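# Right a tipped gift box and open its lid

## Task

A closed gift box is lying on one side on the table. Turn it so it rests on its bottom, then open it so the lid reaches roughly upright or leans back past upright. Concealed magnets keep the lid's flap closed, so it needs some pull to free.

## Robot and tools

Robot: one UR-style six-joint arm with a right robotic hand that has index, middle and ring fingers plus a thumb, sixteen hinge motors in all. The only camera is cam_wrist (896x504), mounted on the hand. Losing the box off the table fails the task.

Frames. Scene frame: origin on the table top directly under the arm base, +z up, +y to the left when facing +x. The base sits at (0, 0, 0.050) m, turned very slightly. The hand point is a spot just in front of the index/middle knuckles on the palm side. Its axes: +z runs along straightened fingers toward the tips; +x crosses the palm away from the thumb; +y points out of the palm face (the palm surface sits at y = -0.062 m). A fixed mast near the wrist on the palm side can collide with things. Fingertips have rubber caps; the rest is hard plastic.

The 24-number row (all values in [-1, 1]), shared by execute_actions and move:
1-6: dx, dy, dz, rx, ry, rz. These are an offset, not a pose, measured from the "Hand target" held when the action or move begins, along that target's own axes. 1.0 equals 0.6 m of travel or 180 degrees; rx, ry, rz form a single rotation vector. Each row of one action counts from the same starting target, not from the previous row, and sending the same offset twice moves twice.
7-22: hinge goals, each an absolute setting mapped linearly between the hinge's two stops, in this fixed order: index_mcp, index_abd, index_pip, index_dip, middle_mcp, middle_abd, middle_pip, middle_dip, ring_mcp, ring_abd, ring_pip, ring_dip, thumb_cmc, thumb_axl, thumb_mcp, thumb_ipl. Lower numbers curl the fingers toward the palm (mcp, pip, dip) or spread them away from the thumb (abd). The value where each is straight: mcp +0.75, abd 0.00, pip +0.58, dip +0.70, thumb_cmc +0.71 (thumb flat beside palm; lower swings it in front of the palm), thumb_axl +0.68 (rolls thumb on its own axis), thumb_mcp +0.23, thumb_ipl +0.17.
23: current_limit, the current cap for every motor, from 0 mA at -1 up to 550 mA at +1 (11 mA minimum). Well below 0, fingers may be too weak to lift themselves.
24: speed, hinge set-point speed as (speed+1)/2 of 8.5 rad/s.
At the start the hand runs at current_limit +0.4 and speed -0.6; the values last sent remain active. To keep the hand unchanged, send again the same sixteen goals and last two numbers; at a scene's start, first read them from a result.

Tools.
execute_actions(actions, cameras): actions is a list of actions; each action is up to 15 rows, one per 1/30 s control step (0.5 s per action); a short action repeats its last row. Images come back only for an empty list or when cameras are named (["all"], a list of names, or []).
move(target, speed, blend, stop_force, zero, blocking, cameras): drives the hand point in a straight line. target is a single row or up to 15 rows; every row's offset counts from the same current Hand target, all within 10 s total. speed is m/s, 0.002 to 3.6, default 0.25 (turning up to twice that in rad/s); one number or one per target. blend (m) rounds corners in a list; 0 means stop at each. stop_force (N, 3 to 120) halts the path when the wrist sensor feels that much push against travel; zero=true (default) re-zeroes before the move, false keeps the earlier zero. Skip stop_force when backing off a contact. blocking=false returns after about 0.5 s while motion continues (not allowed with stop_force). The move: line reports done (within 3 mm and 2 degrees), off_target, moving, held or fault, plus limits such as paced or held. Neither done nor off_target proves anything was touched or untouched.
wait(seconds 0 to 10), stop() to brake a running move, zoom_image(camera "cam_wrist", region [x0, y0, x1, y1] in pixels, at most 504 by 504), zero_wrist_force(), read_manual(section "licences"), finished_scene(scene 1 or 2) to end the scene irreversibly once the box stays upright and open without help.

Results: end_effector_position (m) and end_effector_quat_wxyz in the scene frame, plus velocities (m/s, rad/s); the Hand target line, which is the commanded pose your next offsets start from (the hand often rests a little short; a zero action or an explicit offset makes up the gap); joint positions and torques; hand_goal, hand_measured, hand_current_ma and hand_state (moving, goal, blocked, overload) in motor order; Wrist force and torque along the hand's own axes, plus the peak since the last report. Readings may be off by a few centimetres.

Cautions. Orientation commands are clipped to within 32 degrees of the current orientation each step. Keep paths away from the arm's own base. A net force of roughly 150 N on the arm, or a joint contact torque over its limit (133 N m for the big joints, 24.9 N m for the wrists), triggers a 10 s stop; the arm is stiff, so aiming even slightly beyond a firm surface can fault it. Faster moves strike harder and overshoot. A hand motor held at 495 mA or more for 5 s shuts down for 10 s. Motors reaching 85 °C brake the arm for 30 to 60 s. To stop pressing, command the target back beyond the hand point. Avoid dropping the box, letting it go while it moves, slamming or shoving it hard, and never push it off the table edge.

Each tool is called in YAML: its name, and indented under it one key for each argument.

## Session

execute_actions:
  actions: []

Scene clock: 0.00 s.
end_effector_position=(+0.7579, -0.1089, +0.2647) hand_goal=(+0.754, +0.000, +0.576, +0.696, +0.754, +0.000, +0.576, +0.696, +0.754, +0.000, +0.576, +0.696, +0.714, +0.678, +0.226, +0.168) hand_measured=(+0.754, +0.000, +0.576, +0.696, +0.754, +0.000, +0.576, +0.696, +0.754, +0.000, +0.576, +0.696, +0.714, +0.678, +0.226, +0.168) hand_current_ma=(+0, +0, +0, +0, +0, +0, +0, +0, +0, +0, +0, +0, +0, +0, +0, +0) hand_state=(goal, goal, goal, goal, goal, goal, goal, goal, goal, goal, goal, goal, goal, goal, goal, goal) hand_current_limit=0.40 hand_speed=-0.60 end_effector_quat_wxyz=(-0.258, +0.625, +0.318, +0.665)
Joint positions: [-0.573 -0.669 1.566 -4.116 -0.112 1.553]
Joint velocities: within noise
Joint torques (N m): no reading
Motor temperatures (°C): [27 30 30 31 29 34]
Wrist force (N): no reading
Wrist torque (N m): no reading
Wrist force, peak (N): no reading
Hand target: +0.7579, -0.1089, +0.2647; -0.258, +0.625, +0.318, +0.665
camera_calibration:
cam_wrist: T_world_to_cam=[[0.533732, -0.466677, -0.705225, -0.232108], [-0.840439, -0.200258, -0.503546, 0.708477], [0.0937668, 0.861457, -0.499098, 0.284166], [0, 0, 0, 1]] pos_world=[0.69267, -0.211239, 0.33489]

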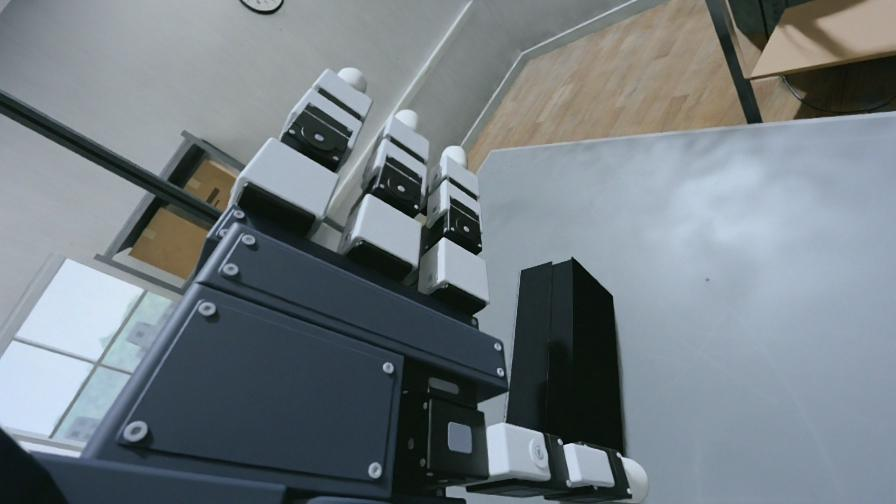

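zoom_image:
  camera: "cam_wrist"
  region: [460, 240, 680, 470]

Scaled by 2.191.

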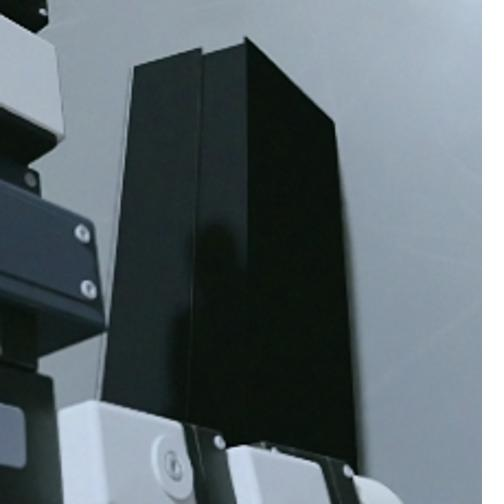

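move:
  target:
    - [0.1833,-0.0642,-0.0505,-0.322,0,0, 0.754,0,0.576,0.696,0.754,0,0.576,0.696,0.754,0,0.576,0.696,0.714,0.678,0.226,0.168,0.4,-0.6]
    - [0.2462,-0.197,0.0053,-0.1886,-0.4856,0.2324, 0.754,0,0.576,0.696,0.754,0,0.576,0.696,0.754,0,0.576,0.696,0.714,0.678,0.226,0.168,0.4,-0.6]
    - [0.2212,-0.2918,0.0572,-0.5144,-0.3125,0.5342, 0.754,0,0.576,0.696,0.754,0,0.576,0.696,0.754,0,0.576,0.696,0.714,0.678,0.226,0.168,0.4,-0.6]
  speed: 0.5
  blend: 0.02
  cameras: ["cam_wrist"]

Scene clock: 17.93 s.
end_effector_position=(+0.6396, +0.0403, +0.3796) hand_goal=(+0.754, +0.000, +0.576, +0.696, +0.754, +0.000, +0.576, +0.696, +0.754, +0.000, +0.576, +0.696, +0.714, +0.678, +0.226, +0.168) hand_measured=(+0.754, +0.002, +0.576, +0.696, +0.754, +0.002, +0.576, +0.696, +0.754, +0.002, +0.576, +0.696, +0.714, +0.678, +0.224, +0.168) hand_current_ma=(-1, +3, +1, +0, -1, +3, +1, +0, -1, +2, +1, +0, +0, -1, -5, +0) hand_state=(goal, goal, goal, goal, goal, goal, goal, goal, goal, goal, goal, goal, goal, goal, goal, goal) hand_current_limit=0.40 hand_speed=-0.60 end_effector_quat_wxyz=(+0.000, +0.793, -0.609, +0.000)
Joint positions: [-0.081 -0.995 0.91 -1.477 -1.574 2.754]
Joint torques (N m): [-7.32 -59.34 -10.91 -3.61 -1.51 1.6]
Wrist force (N): [2.6 1.0 1.1]
Wrist torque (N m): [0.23 -0.20 0.20]
Wrist force, peak (N): [2.8 1.0 1.5]
Hand target: +0.6396, +0.0403, +0.3796; +0.000, +0.793, -0.609, +0.000
Off the commanded pose: 0.000 m, 0 deg.
move: done
camera_calibration:
cam_wrist: T_world_to_cam=[[-0.812174, 0.583407, 0.00324938, 0.531153], [0.407709, 0.563579, 0.718438, -0.596182], [0.41731, 0.584821, -0.695584, 0.102861], [0, 0, 0, 1]] pos_world=[0.631533, -0.0340381, 0.498142]

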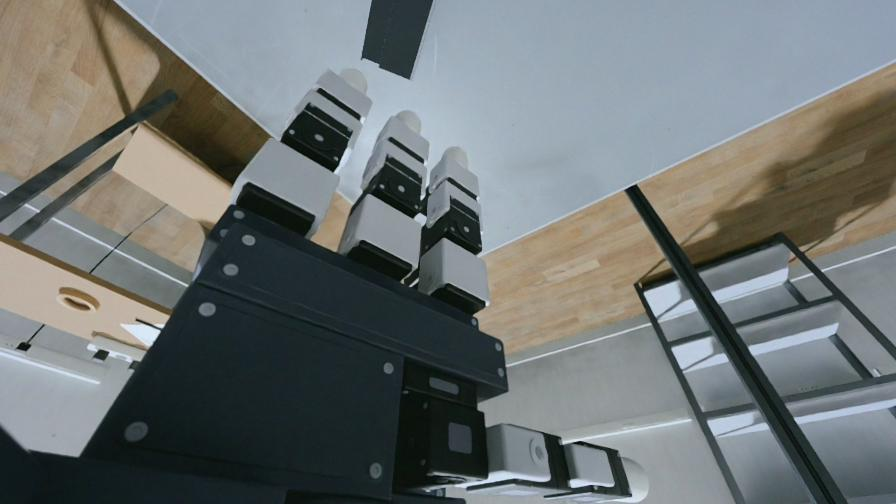

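zoom_image:
  camera: "cam_wrist"
  region: [330, 0, 470, 100]

Scaled by 3.600.

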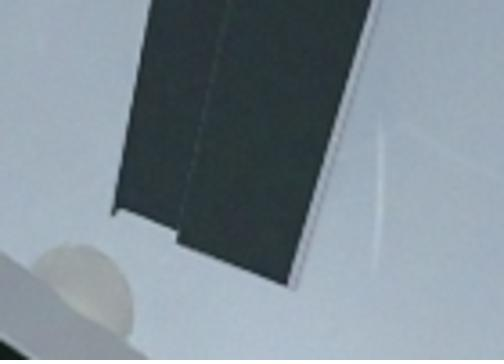

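move:
  target: [-0.0585,-0.0498,0.216,0.2617,0.1938,0.3724, 1,0,0.241,-0.029,1,0,0.114,0.454,1,0,0.241,-0.029,0.714,0.678,0.226,0.168,0.4,-0.6]
  speed: 0.4
  cameras: ["cam_wrist"]

Scene clock: 22.27 s.
end_effector_position=(+0.6595, +0.0819, +0.2499) hand_goal=(+1.000, +0.000, +0.242, -0.028, +1.000, +0.000, +0.114, +0.454, +1.000, +0.000, +0.242, -0.028, +0.714, +0.678, +0.226, +0.168) hand_measured=(+0.990, +0.002, +0.244, -0.024, +0.992, +0.002, +0.114, +0.456, +0.990, +0.002, +0.242, -0.026, +0.708, +0.678, +0.224, +0.168) hand_current_ma=(-25, +3, +2, +6, -20, +3, +1, +5, -24, +2, +1, +5, -12, -1, -5, +0) hand_state=(goal, goal, goal, goal, goal, goal, goal, goal, goal, goal, goal, goal, goal, goal, goal, goal) hand_current_limit=0.40 hand_speed=-0.60 end_effector_quat_wxyz=(+0.127, -0.244, +0.853, -0.444)
Joint positions: [0.141 -1.159 1.724 -2.693 -2.395 3.997]
Joint torques (N m): [5.4 -33.44 -26.77 -1.19 -2.73 1.41]
Wrist force (N): [2.1 2.1 0.1]
Wrist torque (N m): [0.28 -0.18 0.14]
Wrist force, peak (N): [3.3 0.8 1.1]
Hand target: +0.6595, +0.0819, +0.2500; +0.127, -0.244, +0.853, -0.444
Off the commanded pose: 0.000 m, 0 deg.
move: done
camera_calibration:
cam_wrist: T_world_to_cam=[[0.462497, 0.720706, -0.516411, -0.198426], [0.224424, 0.468319, 0.854583, -0.439948], [0.857747, -0.511137, 0.0548518, -0.40818], [0, 0, 0, 1]] pos_world=[0.540622, 0.140406, 0.295892]

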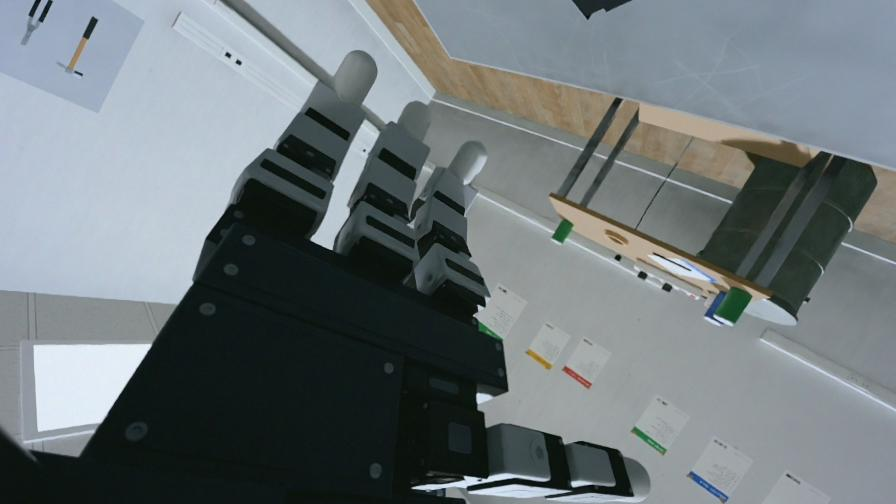

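move:
  target: [0,0.1365,0.0957,0,0,0, 1,0,0.241,-0.029,1,0,0.114,0.454,1,0,0.241,-0.029,0.714,0.678,0.226,0.168,0.4,-0.6]
  speed: 0.2
  cameras: ["cam_wrist"]

zoom_image:
  camera: "cam_wrist"
  region: [280, 0, 700, 236]

Scene clock: 24.20 s.
end_effector_position=(+0.6596, +0.0819, +0.1501) hand_goal=(+1.000, +0.000, +0.242, -0.028, +1.000, +0.000, +0.114, +0.454, +1.000, +0.000, +0.242, -0.028, +0.714, +0.678, +0.226, +0.168) hand_measured=(+0.990, +0.002, +0.242, -0.024, +0.992, +0.002, +0.114, +0.456, +0.990, +0.002, +0.242, -0.026, +0.708, +0.678, +0.224, +0.168) hand_current_ma=(-25, +3, +1, +6, -20, +3, +1, +4, -24, +2, +1, +5, -13, -1, -5, +0) hand_state=(goal, goal, goal, goal, goal, goal, goal, goal, goal, goal, goal, goal, goal, goal, goal, goal) hand_current_limit=0.40 hand_speed=-0.60 end_effector_quat_wxyz=(+0.127, -0.244, +0.853, -0.444)
Joint positions: [0.141 -1.01 1.806 -2.925 -2.395 3.997]
Joint torques (N m): [-7.98 -35.11 -5.96 -3.71 0.53 -1.52]
Wrist force (N): [1.9 2.0 0.0]
Wrist torque (N m): [0.28 -0.15 0.21]
Wrist force, peak (N): [2.3 2.7 0.4]
Hand target: +0.6596, +0.0819, +0.1499; +0.127, -0.244, +0.853, -0.444
Off the commanded pose: 0.000 m, 0 deg.
move: done
camera_calibration:
cam_wrist: T_world_to_cam=[[0.462807, 0.720524, -0.516387, -0.250209], [0.224508, 0.468264, 0.85459, -0.354637], [0.857558, -0.511443, 0.0549526, -0.40266], [0, 0, 0, 1]] pos_world=[0.540722, 0.140408, 0.195992]

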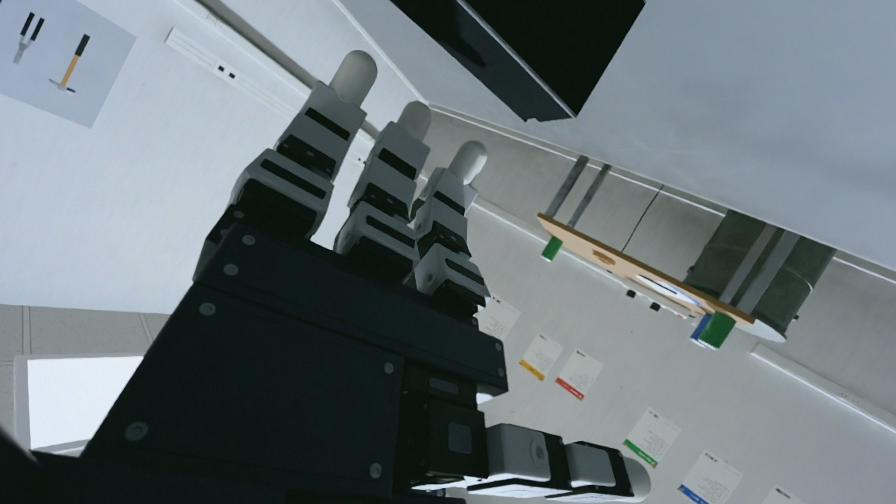

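Scaled by 1.200.

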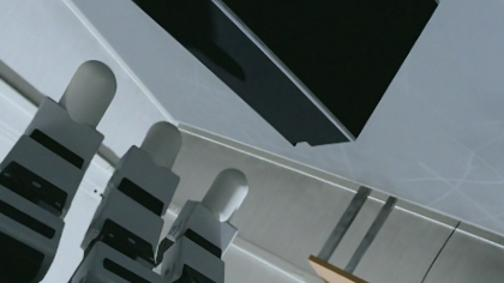

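move:
  target: [0,0.0335,0.0336,0,0,0, 1,0,0.241,-0.029,1,0,0.114,0.454,1,0,0.241,-0.029,0.714,0.678,0.226,0.168,0.4,-0.6]
  speed: 0.1
  cameras: ["cam_wrist"]

zoom_image:
  camera: "cam_wrist"
  region: [300, 0, 620, 180]

Scene clock: 27.80 s.
end_effector_position=(+0.6622, +0.0777, +0.1220) hand_goal=(+1.000, +0.000, +0.242, -0.028, +1.000, +0.000, +0.114, +0.454, +1.000, +0.000, +0.242, -0.028, +0.714, +0.678, +0.226, +0.168) hand_measured=(+0.990, +0.002, +0.242, -0.024, +0.992, +0.002, +0.114, +0.456, +0.990, +0.002, +0.242, -0.026, +0.708, +0.678, +0.224, +0.168) hand_current_ma=(-25, +3, +1, +6, -20, +3, +1, +4, -24, +2, +1, +5, -13, -1, -5, +0) hand_state=(goal, goal, goal, goal, goal, goal, goal, goal, goal, goal, goal, goal, goal, goal, goal, goal) hand_current_limit=0.40 hand_speed=-0.60 end_effector_quat_wxyz=(+0.127, -0.244, +0.853, -0.444)
Joint positions: [0.133 -0.956 1.814 -2.992 -2.391 3.988]
Joint torques (N m): [-7.38 -38.91 -4.53 -3.91 0.71 -1.45]
Wrist force (N): [1.9 2.1 0.1]
Wrist torque (N m): [0.29 -0.15 0.22]
Wrist force, peak (N): [2.0 2.5 0.1]
Hand target: +0.6623, +0.0776, +0.1219; +0.127, -0.244, +0.853, -0.444
Off the commanded pose: 0.000 m, 0 deg.
move: done
camera_calibration:
cam_wrist: T_world_to_cam=[[0.462799, 0.720555, -0.516349, -0.26295], [0.224373, 0.4683, 0.854607, -0.329196], [0.857598, -0.511366, 0.0550558, -0.405629], [0, 0, 0, 1]] pos_world=[0.543422, 0.136207, 0.167892]

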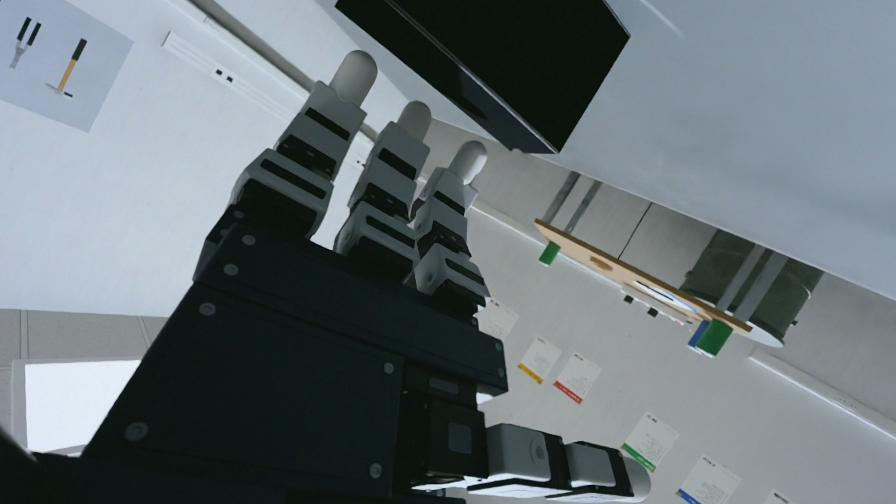

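Scaled by 1.575.

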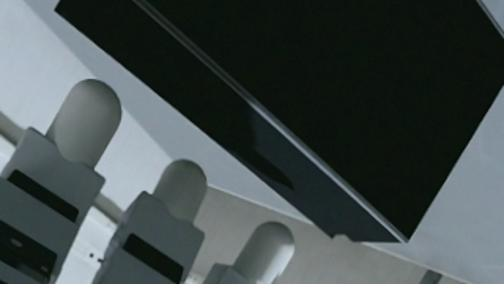

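move:
  target: [0,0.041,0.0287,0,0,0, 1,0,0.241,-0.029,1,0,0.20,0.454,1,0,0.241,-0.029,0.714,0.678,0.226,0.168,0.4,-0.6]
  speed: 0.03
  stop_force: 3
  cameras: ["cam_wrist"]

zoom_image:
  camera: "cam_wrist"
  region: [300, 0, 620, 180]

Scene clock: 31.77 s.
end_effector_position=(+0.6622, +0.0776, +0.1073) hand_goal=(+1.000, +0.000, +0.242, -0.028, +1.000, +0.000, +0.200, +0.454, +1.000, +0.000, +0.242, -0.028, +0.714, +0.678, +0.226, +0.168) hand_measured=(+0.996, +0.002, +0.244, -0.030, +0.992, +0.002, +0.194, +0.456, +0.994, +0.002, +0.242, -0.030, +0.708, +0.678, +0.224, +0.168) hand_current_ma=(-11, +2, +3, -4, -21, +3, -14, +4, -15, +1, +1, -3, -14, -1, -5, +0) hand_state=(goal, goal, goal, goal, goal, goal, goal, goal, goal, goal, goal, goal, goal, goal, goal, goal) hand_current_limit=0.40 hand_speed=-0.60 end_effector_quat_wxyz=(+0.127, -0.244, +0.853, -0.444)
Joint positions: [0.133 -0.929 1.818 -3.024 -2.391 3.988]
Joint torques (N m): [-7.35 -54.17 -22.99 -1.22 0.37 -0.11]
Wrist force (N): [2.2 2.0 0.1]
Wrist torque (N m): [0.29 -0.18 0.23]
Wrist force, peak (N): [2.1 -3.3 -6.3]
Hand target: +0.6622, +0.0776, +0.1073; +0.127, -0.244, +0.853, -0.444 (not the last commanded pose)
Off the commanded pose: 0.015 m, 0 deg.
move: contact
camera_calibration:
cam_wrist: T_world_to_cam=[[0.462807, 0.720524, -0.516387, -0.270534], [0.224508, 0.468264, 0.85459, -0.3167], [0.857558, -0.511443, 0.0549526, -0.404771], [0, 0, 0, 1]] pos_world=[0.543422, 0.136208, 0.153192]

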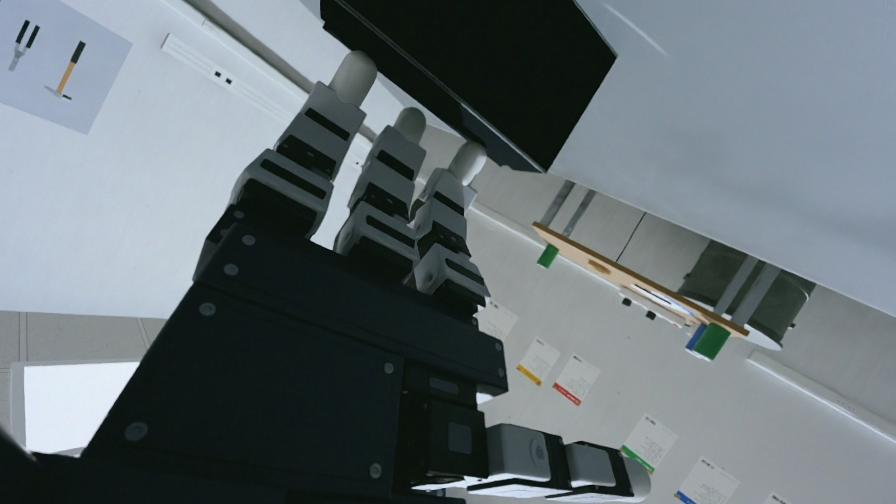

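Scaled by 1.575.

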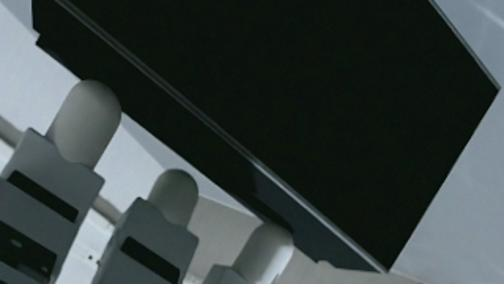

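zoom_image:
  camera: "cam_wrist"
  region: [420, 100, 560, 190]

zoom_image:
  camera: "cam_wrist"
  region: [310, 0, 450, 90]

Scaled by 3.600.

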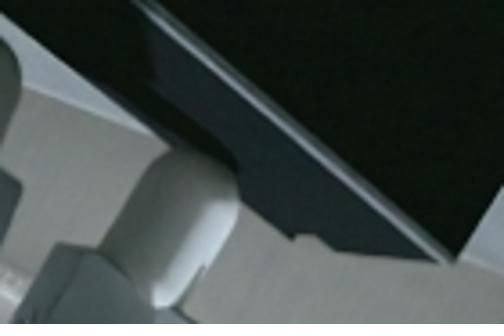

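Scaled by 3.600.

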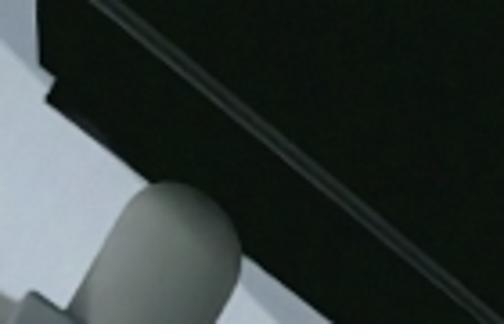

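move:
  target: [0,-0.0047,-0.0062,0,-0.0091,-0.0064, 1,0,0.241,-0.029,1,0,0.114,0.454,1,0,0.241,-0.029,0.714,0.678,0.226,0.168,0.4,-0.6]
  speed: 0.05

move:
  target: [0,0.0164,0.0115,0,0,0, 1,0,0.241,-0.029,1,0,0.114,0.454,1,0,0.241,-0.029,0.714,0.678,0.226,0.168,0.4,-0.6]
  speed: 0.02
  stop_force: 4
  cameras: ["cam_wrist"]

zoom_image:
  camera: "cam_wrist"
  region: [420, 100, 560, 190]

zoom_image:
  camera: "cam_wrist"
  region: [310, 0, 450, 90]

Scene clock: 35.37 s.
end_effector_position=(+0.6615, +0.0788, +0.1117) hand_goal=(+1.000, +0.000, +0.242, -0.028, +1.000, +0.000, +0.114, +0.454, +1.000, +0.000, +0.242, -0.028, +0.714, +0.678, +0.226, +0.168) hand_measured=(+0.992, +0.002, +0.244, -0.030, +0.992, +0.002, +0.114, +0.456, +0.992, +0.002, +0.242, -0.030, +0.708, +0.678, +0.224, +0.168) hand_current_ma=(-18, +2, +2, -4, -21, +3, +1, +4, -17, +1, +1, -3, -14, -1, -5, +0) hand_state=(goal, goal, goal, goal, goal, goal, goal, goal, goal, goal, goal, goal, goal, goal, goal, goal) hand_current_limit=0.40 hand_speed=-0.60 end_effector_quat_wxyz=(+0.135, -0.259, +0.848, -0.442)
Joint positions: [0.131 -0.937 1.827 -3.058 -2.37 3.942]
Joint torques (N m): [-7.77 -53.7 -4.72 -4.02 0.62 -1.66]
Wrist force (N): [2.1 2.2 0.0]
Wrist torque (N m): [0.30 -0.18 0.24]
Wrist force, peak (N): [2.2 2.4 -0.1]
Hand target: +0.6615, +0.0789, +0.1117; +0.135, -0.259, +0.848, -0.442
Off the commanded pose: 0.000 m, 0 deg.
move: done

Scene clock: 37.00 s.
end_effector_position=(+0.6615, +0.0788, +0.1066) hand_goal=(+1.000, +0.000, +0.242, -0.028, +1.000, +0.000, +0.114, +0.454, +1.000, +0.000, +0.242, -0.028, +0.714, +0.678, +0.226, +0.168) hand_measured=(+1.000, +0.002, +0.246, -0.032, +0.994, +0.002, +0.114, +0.456, +1.000, +0.002, +0.244, -0.030, +0.708, +0.678, +0.224, +0.168) hand_current_ma=(+0, +2, +9, -7, -15, +3, +1, +4, -1, +1, +2, -3, -15, -1, -5, +0) hand_state=(goal, goal, goal, goal, goal, goal, goal, goal, goal, goal, goal, goal, goal, goal, goal, goal) hand_current_limit=0.40 hand_speed=-0.60 end_effector_quat_wxyz=(+0.135, -0.259, +0.848, -0.442)
Joint positions: [0.13 -0.928 1.829 -3.069 -2.37 3.942]
Joint torques (N m): [-7.69 -53.24 -22.66 -0.98 0.73 -1.26]
Wrist force (N): [1.9 1.5 -0.5]
Wrist torque (N m): [0.40 -0.22 0.22]
Wrist force, peak (N): [2.1 -4.6 -6.9]
Hand target: +0.6615, +0.0789, +0.1066; +0.135, -0.259, +0.848, -0.442 (not the last commanded pose)
Off the commanded pose: 0.007 m, 0 deg.
move: contact
camera_calibration:
cam_wrist: T_world_to_cam=[[0.437355, 0.736245, -0.516395, -0.255775], [0.20802, 0.475827, 0.854585, -0.30616], [0.874899, -0.481178, 0.0549515, -0.417341], [0, 0, 0, 1]] pos_world=[0.540683, 0.133177, 0.152492]

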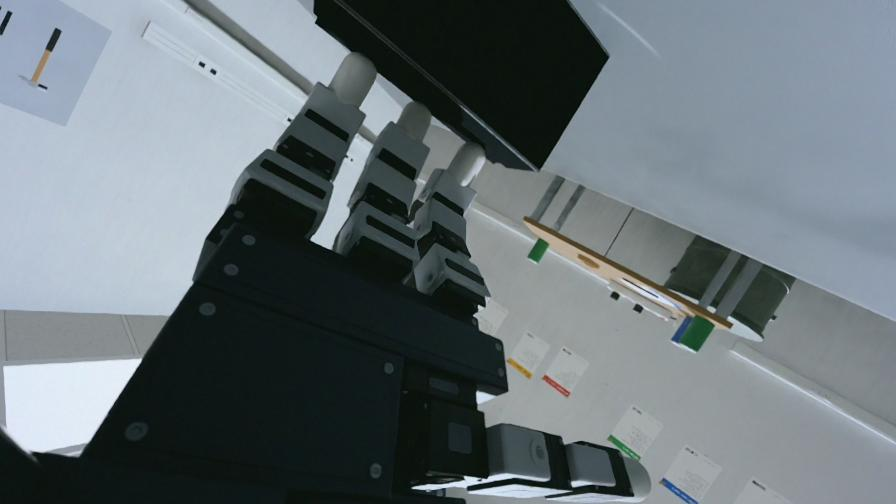

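Scaled by 3.600.

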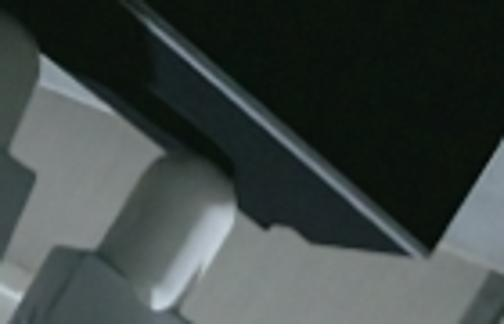

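Scaled by 3.600.

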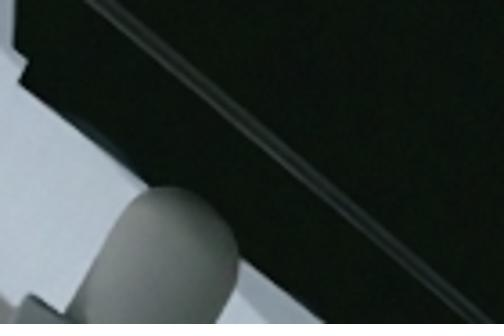

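zoom_image:
  camera: "cam_wrist"
  region: [450, 120, 550, 180]

zoom_image:
  camera: "cam_wrist"
  region: [300, 0, 400, 60]

Scaled by 5.040.

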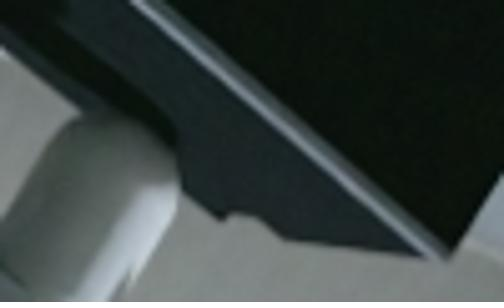

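Scaled by 5.040.

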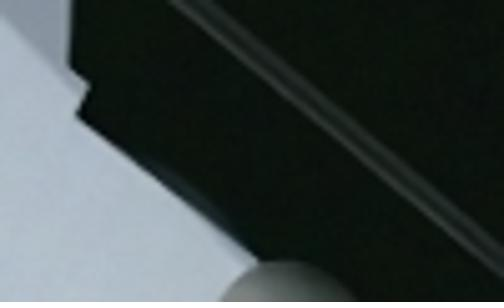

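move:
  target: [-0.014,-0.0058,-0.0004,0,0.0205,0.0144, 1,0,0.241,-0.029,1,0,0.114,0.454,1,0,0.241,-0.029,0.714,0.678,0.226,0.168,0.4,-0.6]
  speed: 0.05

move:
  target: [0,0.0164,0.0115,0,0,0, 1,0,0.241,-0.029,1,0,0.114,0.454,1,0,0.241,-0.029,0.714,0.678,0.226,0.168,0.4,-0.6]
  speed: 0.02
  stop_force: 4
  cameras: ["cam_wrist"]

zoom_image:
  camera: "cam_wrist"
  region: [450, 110, 570, 190]

zoom_image:
  camera: "cam_wrist"
  region: [320, 0, 440, 80]

Scene clock: 43.67 s.
end_effector_position=(+0.6694, +0.0820, +0.1096) hand_goal=(+1.000, +0.000, +0.242, -0.028, +1.000, +0.000, +0.114, +0.454, +1.000, +0.000, +0.242, -0.028, +0.714, +0.678, +0.226, +0.168) hand_measured=(+0.992, +0.002, +0.244, -0.030, +0.994, +0.002, +0.114, +0.456, +0.992, +0.002, +0.242, -0.030, +0.708, +0.678, +0.224, +0.168) hand_current_ma=(-18, +2, +2, -5, -16, +3, +1, +4, -17, +1, +1, -3, -15, -1, -5, +0) hand_state=(goal, goal, goal, goal, goal, goal, goal, goal, goal, goal, goal, goal, goal, goal, goal, goal) hand_current_limit=0.40 hand_speed=-0.60 end_effector_quat_wxyz=(+0.118, -0.225, +0.858, -0.447)
Joint positions: [0.146 -0.923 1.78 -2.939 -2.42 4.059]
Joint torques (N m): [5.43 -38.23 -23.59 -1.4 -2.88 1.61]
Wrist force (N): [2.0 1.8 -0.1]
Wrist torque (N m): [0.24 -0.14 0.12]
Wrist force, peak (N): [2.4 2.2 0.1]
Hand target: +0.6694, +0.0820, +0.1096; +0.118, -0.225, +0.858, -0.447
Off the commanded pose: 0.000 m, 0 deg.
move: done

Scene clock: 45.10 s.
end_effector_position=(+0.6695, +0.0821, +0.1069) hand_goal=(+1.000, +0.000, +0.242, -0.028, +1.000, +0.000, +0.114, +0.454, +1.000, +0.000, +0.242, -0.028, +0.714, +0.678, +0.226, +0.168) hand_measured=(+0.998, +0.002, +0.244, -0.030, +0.994, +0.002, +0.114, +0.456, +0.998, +0.002, +0.244, -0.030, +0.708, +0.678, +0.224, +0.168) hand_current_ma=(-2, +2, +3, -4, -16, +3, +1, +4, -5, +1, +2, -2, -15, -1, -5, +0) hand_state=(goal, goal, goal, goal, goal, goal, goal, goal, goal, goal, goal, goal, goal, goal, goal, goal) hand_current_limit=0.40 hand_speed=-0.60 end_effector_quat_wxyz=(+0.118, -0.225, +0.858, -0.447)
Joint positions: [0.146 -0.918 1.781 -2.945 -2.42 4.059]
Joint torques (N m): [1.37 -54.9 -23.22 -1.15 0.63 -0.11]
Wrist force (N): [2.3 1.4 -0.2]
Wrist torque (N m): [0.30 -0.14 0.13]
Wrist force, peak (N): [2.0 -1.6 -4.1]
Hand target: +0.6695, +0.0820, +0.1069; +0.118, -0.225, +0.858, -0.447 (not the last commanded pose)
Off the commanded pose: 0.009 m, 0 deg.
move: contact
camera_calibration:
cam_wrist: T_world_to_cam=[[0.494082, 0.699621, -0.516152, -0.296577], [0.244532, 0.457886, 0.854719, -0.332568], [0.834318, -0.548517, 0.0551535, -0.390132], [0, 0, 0, 1]] pos_world=[0.553351, 0.145775, 0.152691]

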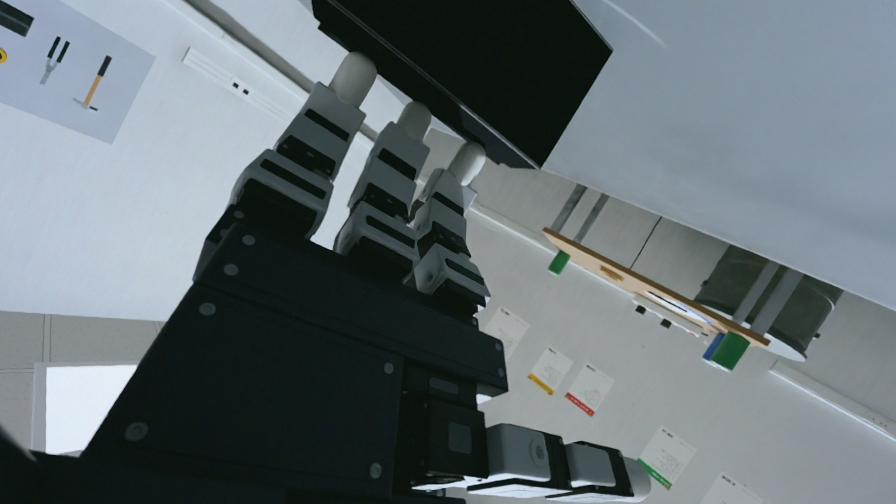

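Scaled by 4.200.

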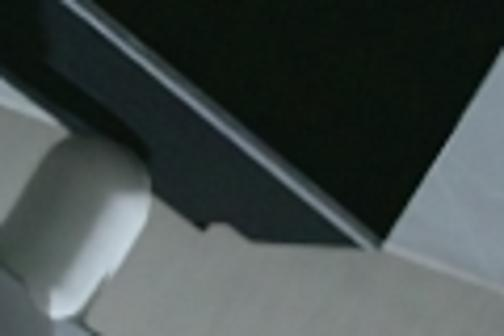

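Scaled by 4.200.

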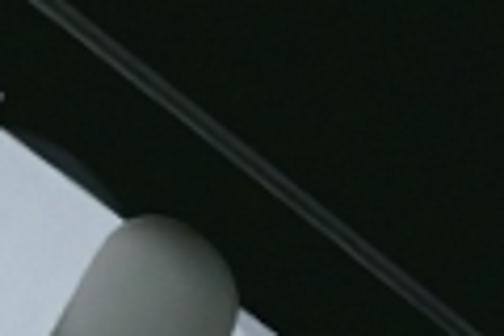

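move:
  target: [0,0.0164,0.0115,0,0,0, 1,0,0.241,-0.029,1,0,0.114,0.454,1,0,0.241,-0.029,0.714,0.678,0.226,0.168,0.4,-0.6]
  speed: 0.02
  stop_force: 7

move:
  target: [0,0,0,0,0,0, 1,0,0.17,-0.10,1,0,0.114,0.454,1,0,0.17,-0.10,0.714,0.678,0.226,0.168,0.75,-0.8]

move:
  target: [0,0,0,0,0,0, 1,0,0.10,-0.25,1,0,0.114,0.454,1,0,0.10,-0.25,0.714,0.678,0.226,0.168,0.75,-0.8]
  cameras: ["cam_wrist"]

zoom_image:
  camera: "cam_wrist"
  region: [300, 0, 620, 200]

Scene clock: 47.60 s.
end_effector_position=(+0.6697, +0.0821, +0.1061) hand_goal=(+1.000, +0.000, +0.242, -0.028, +1.000, +0.000, +0.114, +0.454, +1.000, +0.000, +0.242, -0.028, +0.714, +0.678, +0.226, +0.168) hand_measured=(+1.000, +0.000, +0.250, -0.036, +0.994, +0.002, +0.114, +0.456, +1.000, +0.000, +0.248, -0.034, +0.708, +0.678, +0.224, +0.168) hand_current_ma=(+0, +0, +17, -16, -12, +2, +1, +2, +0, +0, +13, -13, -15, -1, -5, +0) hand_state=(goal, goal, goal, goal, goal, goal, goal, goal, goal, goal, goal, goal, goal, goal, goal, goal) hand_current_limit=0.40 hand_speed=-0.60 end_effector_quat_wxyz=(+0.118, -0.225, +0.858, -0.447)
Joint positions: [0.146 -0.917 1.781 -2.947 -2.42 4.059]
Joint torques (N m): [-1.23 -51.95 -21.65 -0.29 0.79 -0.8]
Wrist force (N): [1.6 -1.7 -2.3]
Wrist torque (N m): [0.61 -0.14 0.05]
Wrist force, peak (N): [2.7 -6.6 -8.7]
Hand target: +0.6697, +0.0821, +0.1061; +0.118, -0.225, +0.858, -0.447 (not the last commanded pose)
Off the commanded pose: 0.011 m, 0 deg.
move: contact

Scene clock: 48.10 s.
end_effector_position=(+0.6697, +0.0821, +0.1061) hand_goal=(+1.000, +0.000, +0.170, -0.100, +1.000, +0.000, +0.114, +0.454, +1.000, +0.000, +0.170, -0.100, +0.714, +0.678, +0.226, +0.168) hand_measured=(+1.000, +0.000, +0.242, -0.062, +0.996, +0.002, +0.106, +0.446, +1.000, +0.000, +0.238, -0.066, +0.708, +0.678, +0.224, +0.168) hand_current_ma=(+0, +0, +258, +124, -8, +2, -19, -16, +0, +0, +243, +109, -15, -1, -5, +0) hand_state=(goal, goal, blocked, blocked, goal, goal, goal, goal, goal, goal, blocked, blocked, goal, goal, goal, goal) hand_current_limit=0.75 hand_speed=-0.80 end_effector_quat_wxyz=(+0.118, -0.225, +0.858, -0.447)
Joint positions: [0.146 -0.917 1.781 -2.947 -2.42 4.059]
Joint torques (N m): [-2.23 -47.13 -18.04 -0.57 0.62 -0.65]
Wrist force (N): [2.0 -5.0 -2.3]
Wrist torque (N m): [0.91 -0.08 -0.04]
Wrist force, peak (N): [2.1 -5.4 -2.6]
Hand target: +0.6697, +0.0821, +0.1061; +0.118, -0.225, +0.858, -0.447
Off the commanded pose: 0.000 m, 0 deg.
move: done

Scene clock: 48.60 s.
end_effector_position=(+0.6697, +0.0821, +0.1061) hand_goal=(+1.000, +0.000, +0.100, -0.250, +1.000, +0.000, +0.114, +0.454, +1.000, +0.000, +0.100, -0.250, +0.714, +0.678, +0.226, +0.168) hand_measured=(+1.000, -0.004, +0.190, -0.202, +0.998, +0.004, +0.098, +0.440, +1.000, -0.004, +0.192, -0.214, +0.708, +0.678, +0.224, +0.168) hand_current_ma=(+1, -7, +340, +160, -2, +5, -42, -36, +1, -9, +353, +113, -15, -1, -5, +0) hand_state=(goal, goal, blocked, blocked, goal, goal, goal, goal, goal, goal, blocked, blocked, goal, goal, goal, goal) hand_current_limit=0.75 hand_speed=-0.80 end_effector_quat_wxyz=(+0.118, -0.225, +0.858, -0.447)
Joint positions: [0.146 -0.917 1.781 -2.947 -2.42 4.059]
Joint torques (N m): [-1.18 -42.7 -15.43 -0.53 0.74 -0.68]
Wrist force (N): [2.8 -7.3 -3.4]
Wrist torque (N m): [1.07 0.04 -0.10]
Wrist force, peak (N): [3.1 -10.4 -4.9]
Hand target: +0.6697, +0.0821, +0.1061; +0.118, -0.225, +0.858, -0.447
Off the commanded pose: 0.000 m, 0 deg.
move: done
camera_calibration:
cam_wrist: T_world_to_cam=[[0.494275, 0.699661, -0.515913, -0.297187], [0.244183, 0.457838, 0.854845, -0.331836], [0.834306, -0.548505, 0.0554529, -0.390301], [0, 0, 0, 1]] pos_world=[0.553552, 0.145775, 0.151989]

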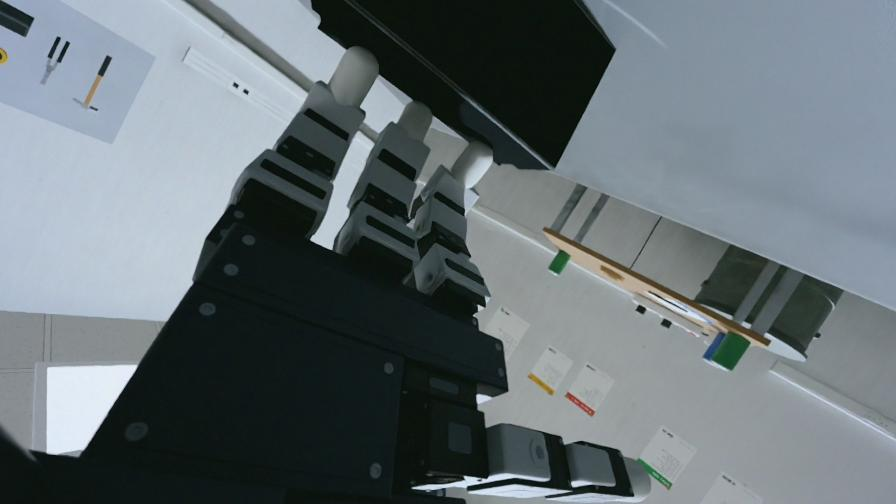

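Scaled by 1.575.

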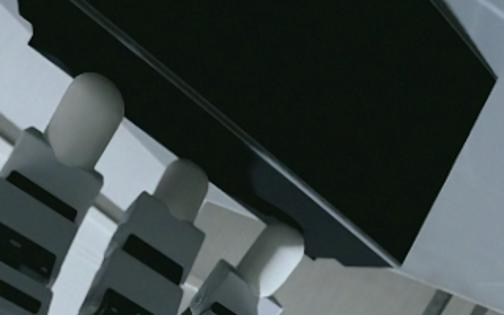

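move:
  target: [0,0,0,0,0,0, 1,0,0.10,-0.6,1,0,0.114,0.454,1,0,0.10,-0.6,0.714,0.678,0.226,0.168,0.75,-0.8]
  cameras: ["cam_wrist"]

zoom_image:
  camera: "cam_wrist"
  region: [300, 0, 620, 200]

Scene clock: 49.67 s.
end_effector_position=(+0.6697, +0.0821, +0.1061) hand_goal=(+1.000, +0.000, +0.100, -0.600, +1.000, +0.000, +0.114, +0.454, +1.000, +0.000, +0.100, -0.600, +0.714, +0.678, +0.226, +0.168) hand_measured=(+0.994, -0.004, +0.102, -0.596, +0.998, +0.006, +0.108, +0.450, +0.994, -0.004, +0.102, -0.596, +0.708, +0.678, +0.224, +0.168) hand_current_ma=(-16, -6, +3, +8, -4, +12, -13, -9, -16, -5, +2, +6, -15, -1, -5, +0) hand_state=(goal, goal, goal, goal, goal, goal, goal, goal, goal, goal, goal, goal, goal, goal, goal, goal) hand_current_limit=0.75 hand_speed=-0.80 end_effector_quat_wxyz=(+0.118, -0.225, +0.858, -0.447)
Joint positions: [0.146 -0.917 1.781 -2.947 -2.42 4.059]
Joint torques (N m): [-1.64 -38.47 -9.2 -3.73 -0.22 -0.78]
Wrist force (N): [1.7 1.5 -0.6]
Wrist torque (N m): [0.30 -0.11 0.09]
Wrist force, peak (N): [3.0 -7.4 -3.4]
Hand target: +0.6697, +0.0821, +0.1061; +0.118, -0.225, +0.858, -0.447
Off the commanded pose: 0.000 m, 0 deg.
move: done
camera_calibration:
cam_wrist: T_world_to_cam=[[0.49422, 0.699666, -0.515959, -0.297152], [0.24428, 0.457827, 0.854823, -0.331775], [0.83431, -0.548509, 0.0553532, -0.390199], [0, 0, 0, 1]] pos_world=[0.553452, 0.145775, 0.151889]

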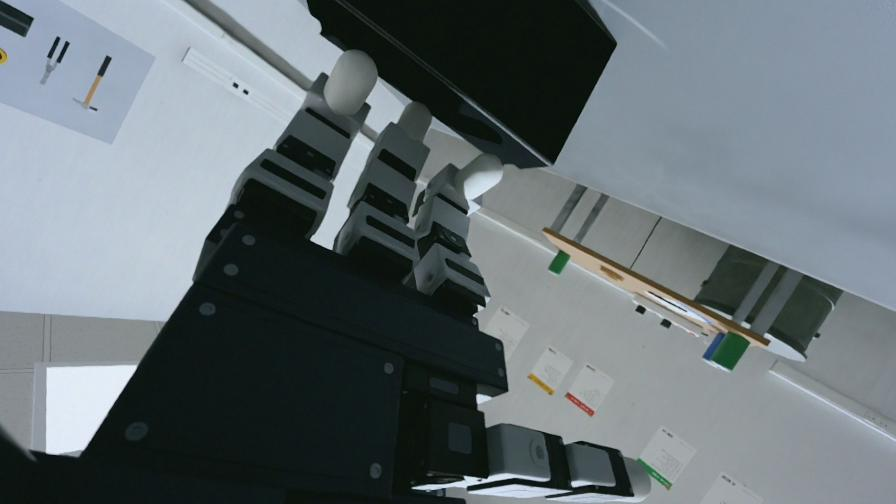

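Scaled by 1.575.

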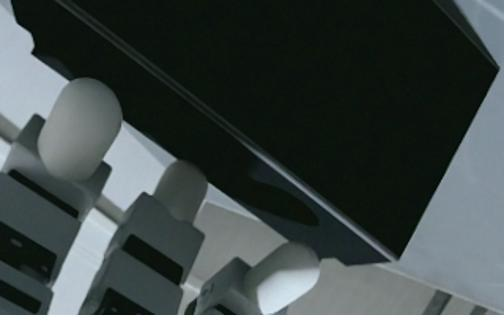

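zoom_image:
  camera: "cam_wrist"
  region: [440, 100, 580, 190]

move:
  target: [0,-0.041,-0.0287,0,0,0, 1,0,0.241,-0.029,1,0,0.09,0.454,1,0,0.241,-0.029,0.714,0.678,0.226,0.168,0.4,-0.5]
  speed: 0.1
  cameras: ["cam_wrist"]

zoom_image:
  camera: "cam_wrist"
  region: [300, 0, 580, 180]

Scaled by 3.600.

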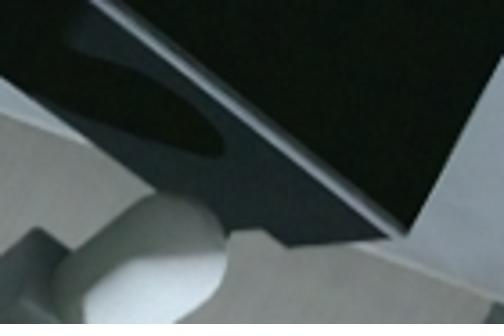

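Scene clock: 52.30 s.
end_effector_position=(+0.6696, +0.0820, +0.1360) hand_goal=(+1.000, +0.000, +0.242, -0.028, +1.000, +0.000, +0.090, +0.454, +1.000, +0.000, +0.242, -0.028, +0.714, +0.678, +0.226, +0.168) hand_measured=(+0.992, -0.004, +0.234, -0.032, +0.994, +0.004, +0.092, +0.454, +0.992, -0.002, +0.236, -0.030, +0.708, +0.678, +0.224, +0.168) hand_current_ma=(-18, -6, -16, -6, -16, +6, +2, -1, -17, -5, -15, -5, -15, -1, -5, +0) hand_state=(goal, goal, goal, goal, goal, goal, goal, goal, goal, goal, goal, goal, goal, goal, goal, goal) hand_current_limit=0.40 hand_speed=-0.50 end_effector_quat_wxyz=(+0.118, -0.225, +0.858, -0.447)
Joint positions: [0.146 -0.969 1.77 -2.883 -2.42 4.059]
Joint torques (N m): [6.01 -53.14 -24.84 -1.33 -2.3 1.26]
Wrist force (N): [2.0 1.7 0.0]
Wrist torque (N m): [0.21 -0.13 0.11]
Wrist force, peak (N): [2.1 2.2 0.1]
Hand target: +0.6696, +0.0821, +0.1361; +0.118, -0.225, +0.858, -0.447
Off the commanded pose: 0.000 m, 0 deg.
move: done
camera_calibration:
cam_wrist: T_world_to_cam=[[0.494263, 0.699637, -0.515957, -0.281675], [0.244208, 0.457874, 0.854818, -0.357255], [0.834306, -0.548506, 0.0554528, -0.391925], [0, 0, 0, 1]] pos_world=[0.553452, 0.145675, 0.181789]

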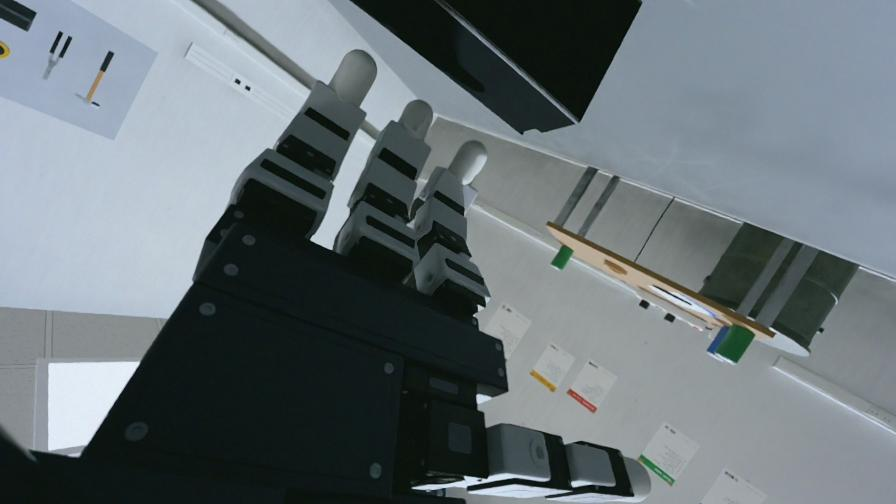

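Scaled by 1.800.

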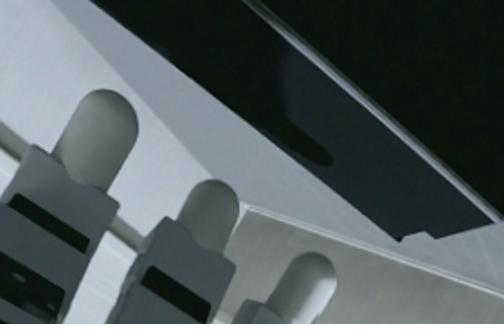

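move:
  target: [0,-0.034,-0.1257,-0.1944,0,0, 1,0,0.241,-0.029,1,0,0.09,0.454,1,0,0.241,-0.029,0.714,0.678,0.226,0.168,0.4,-0.5]
  speed: 0.3
  cameras: ["cam_wrist"]

zoom_image:
  camera: "cam_wrist"
  region: [300, 0, 700, 300]

Scene clock: 55.80 s.
end_effector_position=(+0.6449, +0.1257, +0.1961) hand_goal=(+1.000, +0.000, +0.242, -0.028, +1.000, +0.000, +0.090, +0.454, +1.000, +0.000, +0.242, -0.028, +0.714, +0.678, +0.226, +0.168) hand_measured=(+0.992, -0.004, +0.238, -0.032, +0.994, +0.004, +0.092, +0.454, +0.992, -0.002, +0.238, -0.030, +0.708, +0.678, +0.224, +0.168) hand_current_ma=(-18, -6, -9, -6, -16, +6, +2, -1, -17, -5, -9, -4, -15, -1, -5, +0) hand_state=(goal, goal, goal, goal, goal, goal, goal, goal, goal, goal, goal, goal, goal, goal, goal, goal) hand_current_limit=0.40 hand_speed=-0.50 end_effector_quat_wxyz=(+0.045, -0.250, +0.952, -0.168)
Joint positions: [0.015 -1.134 1.615 -2.23 -1.871 4.14]
Joint torques (N m): [-8.08 -34.77 -27.62 -1.22 1.27 -1.66]
Wrist force (N): [2.6 1.7 1.0]
Wrist torque (N m): [0.22 -0.22 0.29]
Wrist force, peak (N): [2.8 1.5 0.9]
Hand target: +0.6449, +0.1257, +0.1961; +0.045, -0.250, +0.952, -0.168
Off the commanded pose: 0.000 m, 0 deg.
move: done
camera_calibration:
cam_wrist: T_world_to_cam=[[0.380881, 0.899893, -0.212421, -0.280553], [0.509425, -0.0125103, 0.860424, -0.535633], [0.771632, -0.435932, -0.463192, -0.222806], [0, 0, 0, 1]] pos_world=[0.551646, 0.148638, 0.298074]

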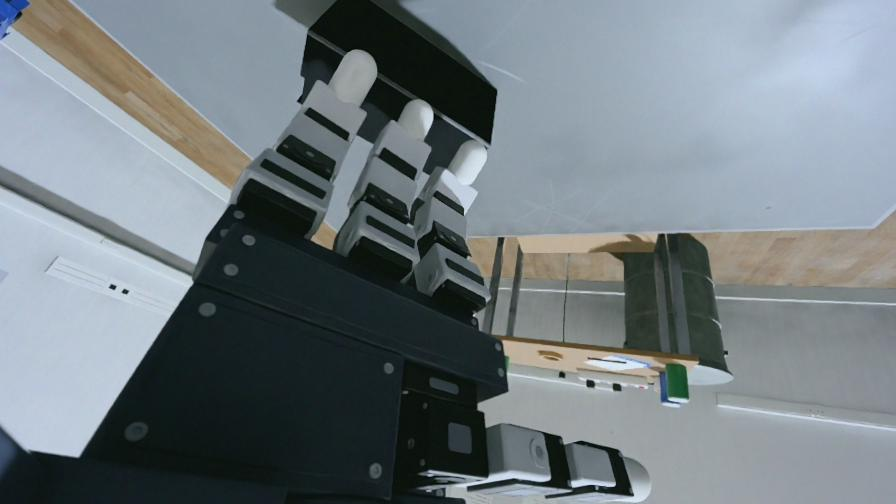

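Scaled by 1.260.

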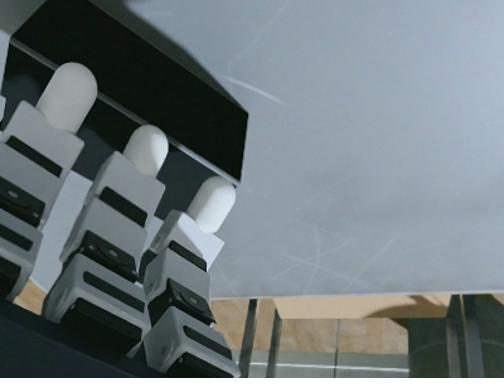

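zoom_image:
  camera: "cam_wrist"
  region: [290, 0, 390, 110]

zoom_image:
  camera: "cam_wrist"
  region: [420, 70, 520, 180]

Scaled by 4.582.

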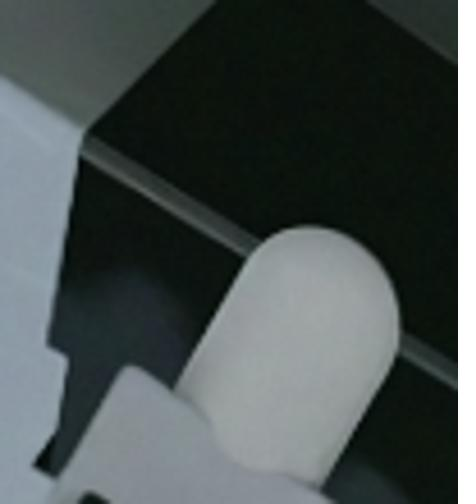

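Scaled by 4.582.

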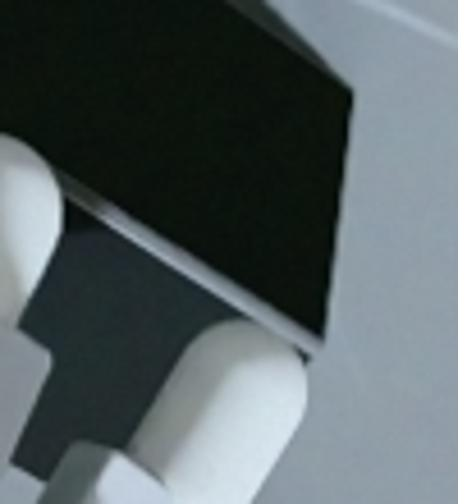

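move:
  target: [0.0282,-0.0461,0.1312,0.1944,-0.0223,-0.0291, 1,0,0.241,-0.029,1,0,0.241,-0.029,1,0,0.241,-0.029,0.714,0.678,0.226,0.168,0.4,-0.5]
  speed: 0.25
  cameras: ["cam_wrist"]

zoom_image:
  camera: "cam_wrist"
  region: [300, 0, 620, 200]

Scene clock: 63.77 s.
end_effector_position=(+0.6563, +0.0713, +0.1316) hand_goal=(+1.000, +0.000, +0.242, -0.028, +1.000, +0.000, +0.242, -0.028, +1.000, +0.000, +0.242, -0.028, +0.714, +0.678, +0.226, +0.168) hand_measured=(+0.992, -0.004, +0.238, -0.032, +0.994, +0.004, +0.238, -0.026, +0.992, -0.002, +0.238, -0.030, +0.708, +0.678, +0.224, +0.168) hand_current_ma=(-18, -6, -9, -6, -16, +6, -9, +5, -17, -5, -9, -4, -15, -1, -5, +0) hand_state=(goal, goal, goal, goal, goal, goal, goal, goal, goal, goal, goal, goal, goal, goal, goal, goal) hand_current_limit=0.40 hand_speed=-0.50 end_effector_quat_wxyz=(+0.143, -0.273, +0.844, -0.440)
Joint positions: [0.113 -0.982 1.851 -3.08 -2.34 3.882]
Joint torques (N m): [5.63 -35.87 -4.75 -4.27 -2.64 -1.6]
Wrist force (N): [2.1 2.1 -0.3]
Wrist torque (N m): [0.31 -0.13 0.23]
Wrist force, peak (N): [2.6 1.8 1.2]
Hand target: +0.6563, +0.0713, +0.1316; +0.143, -0.273, +0.844, -0.440
Off the commanded pose: 0.000 m, 0 deg.
move: done
camera_calibration:
cam_wrist: T_world_to_cam=[[0.412068, 0.750726, -0.516343, -0.219481], [0.190749, 0.483057, 0.854559, -0.31205], [0.890963, -0.450629, 0.0558523, -0.43064], [0, 0, 0, 1]] pos_world=[0.533649, 0.121449, 0.17739]

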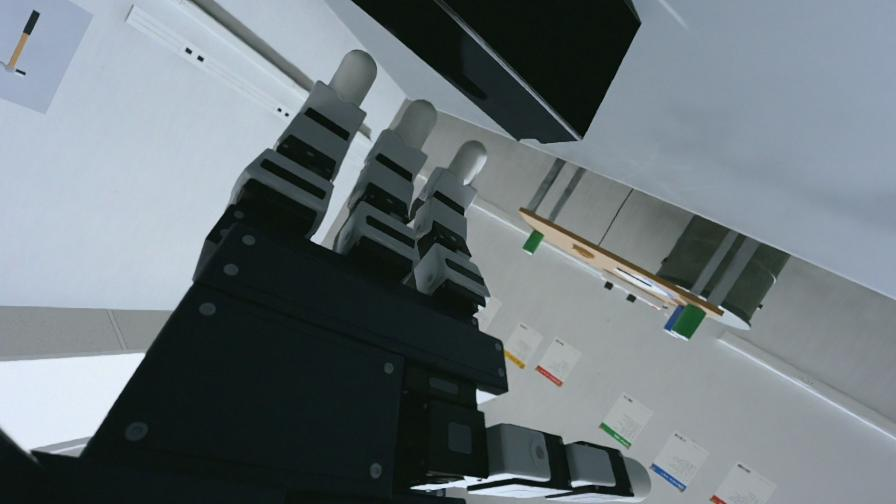

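Scaled by 1.575.

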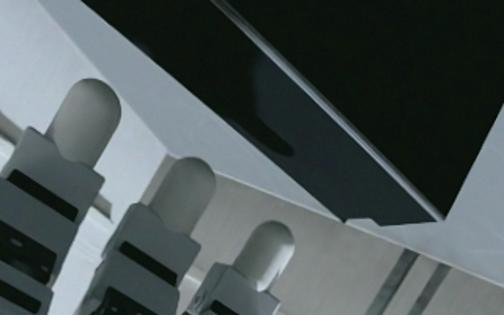

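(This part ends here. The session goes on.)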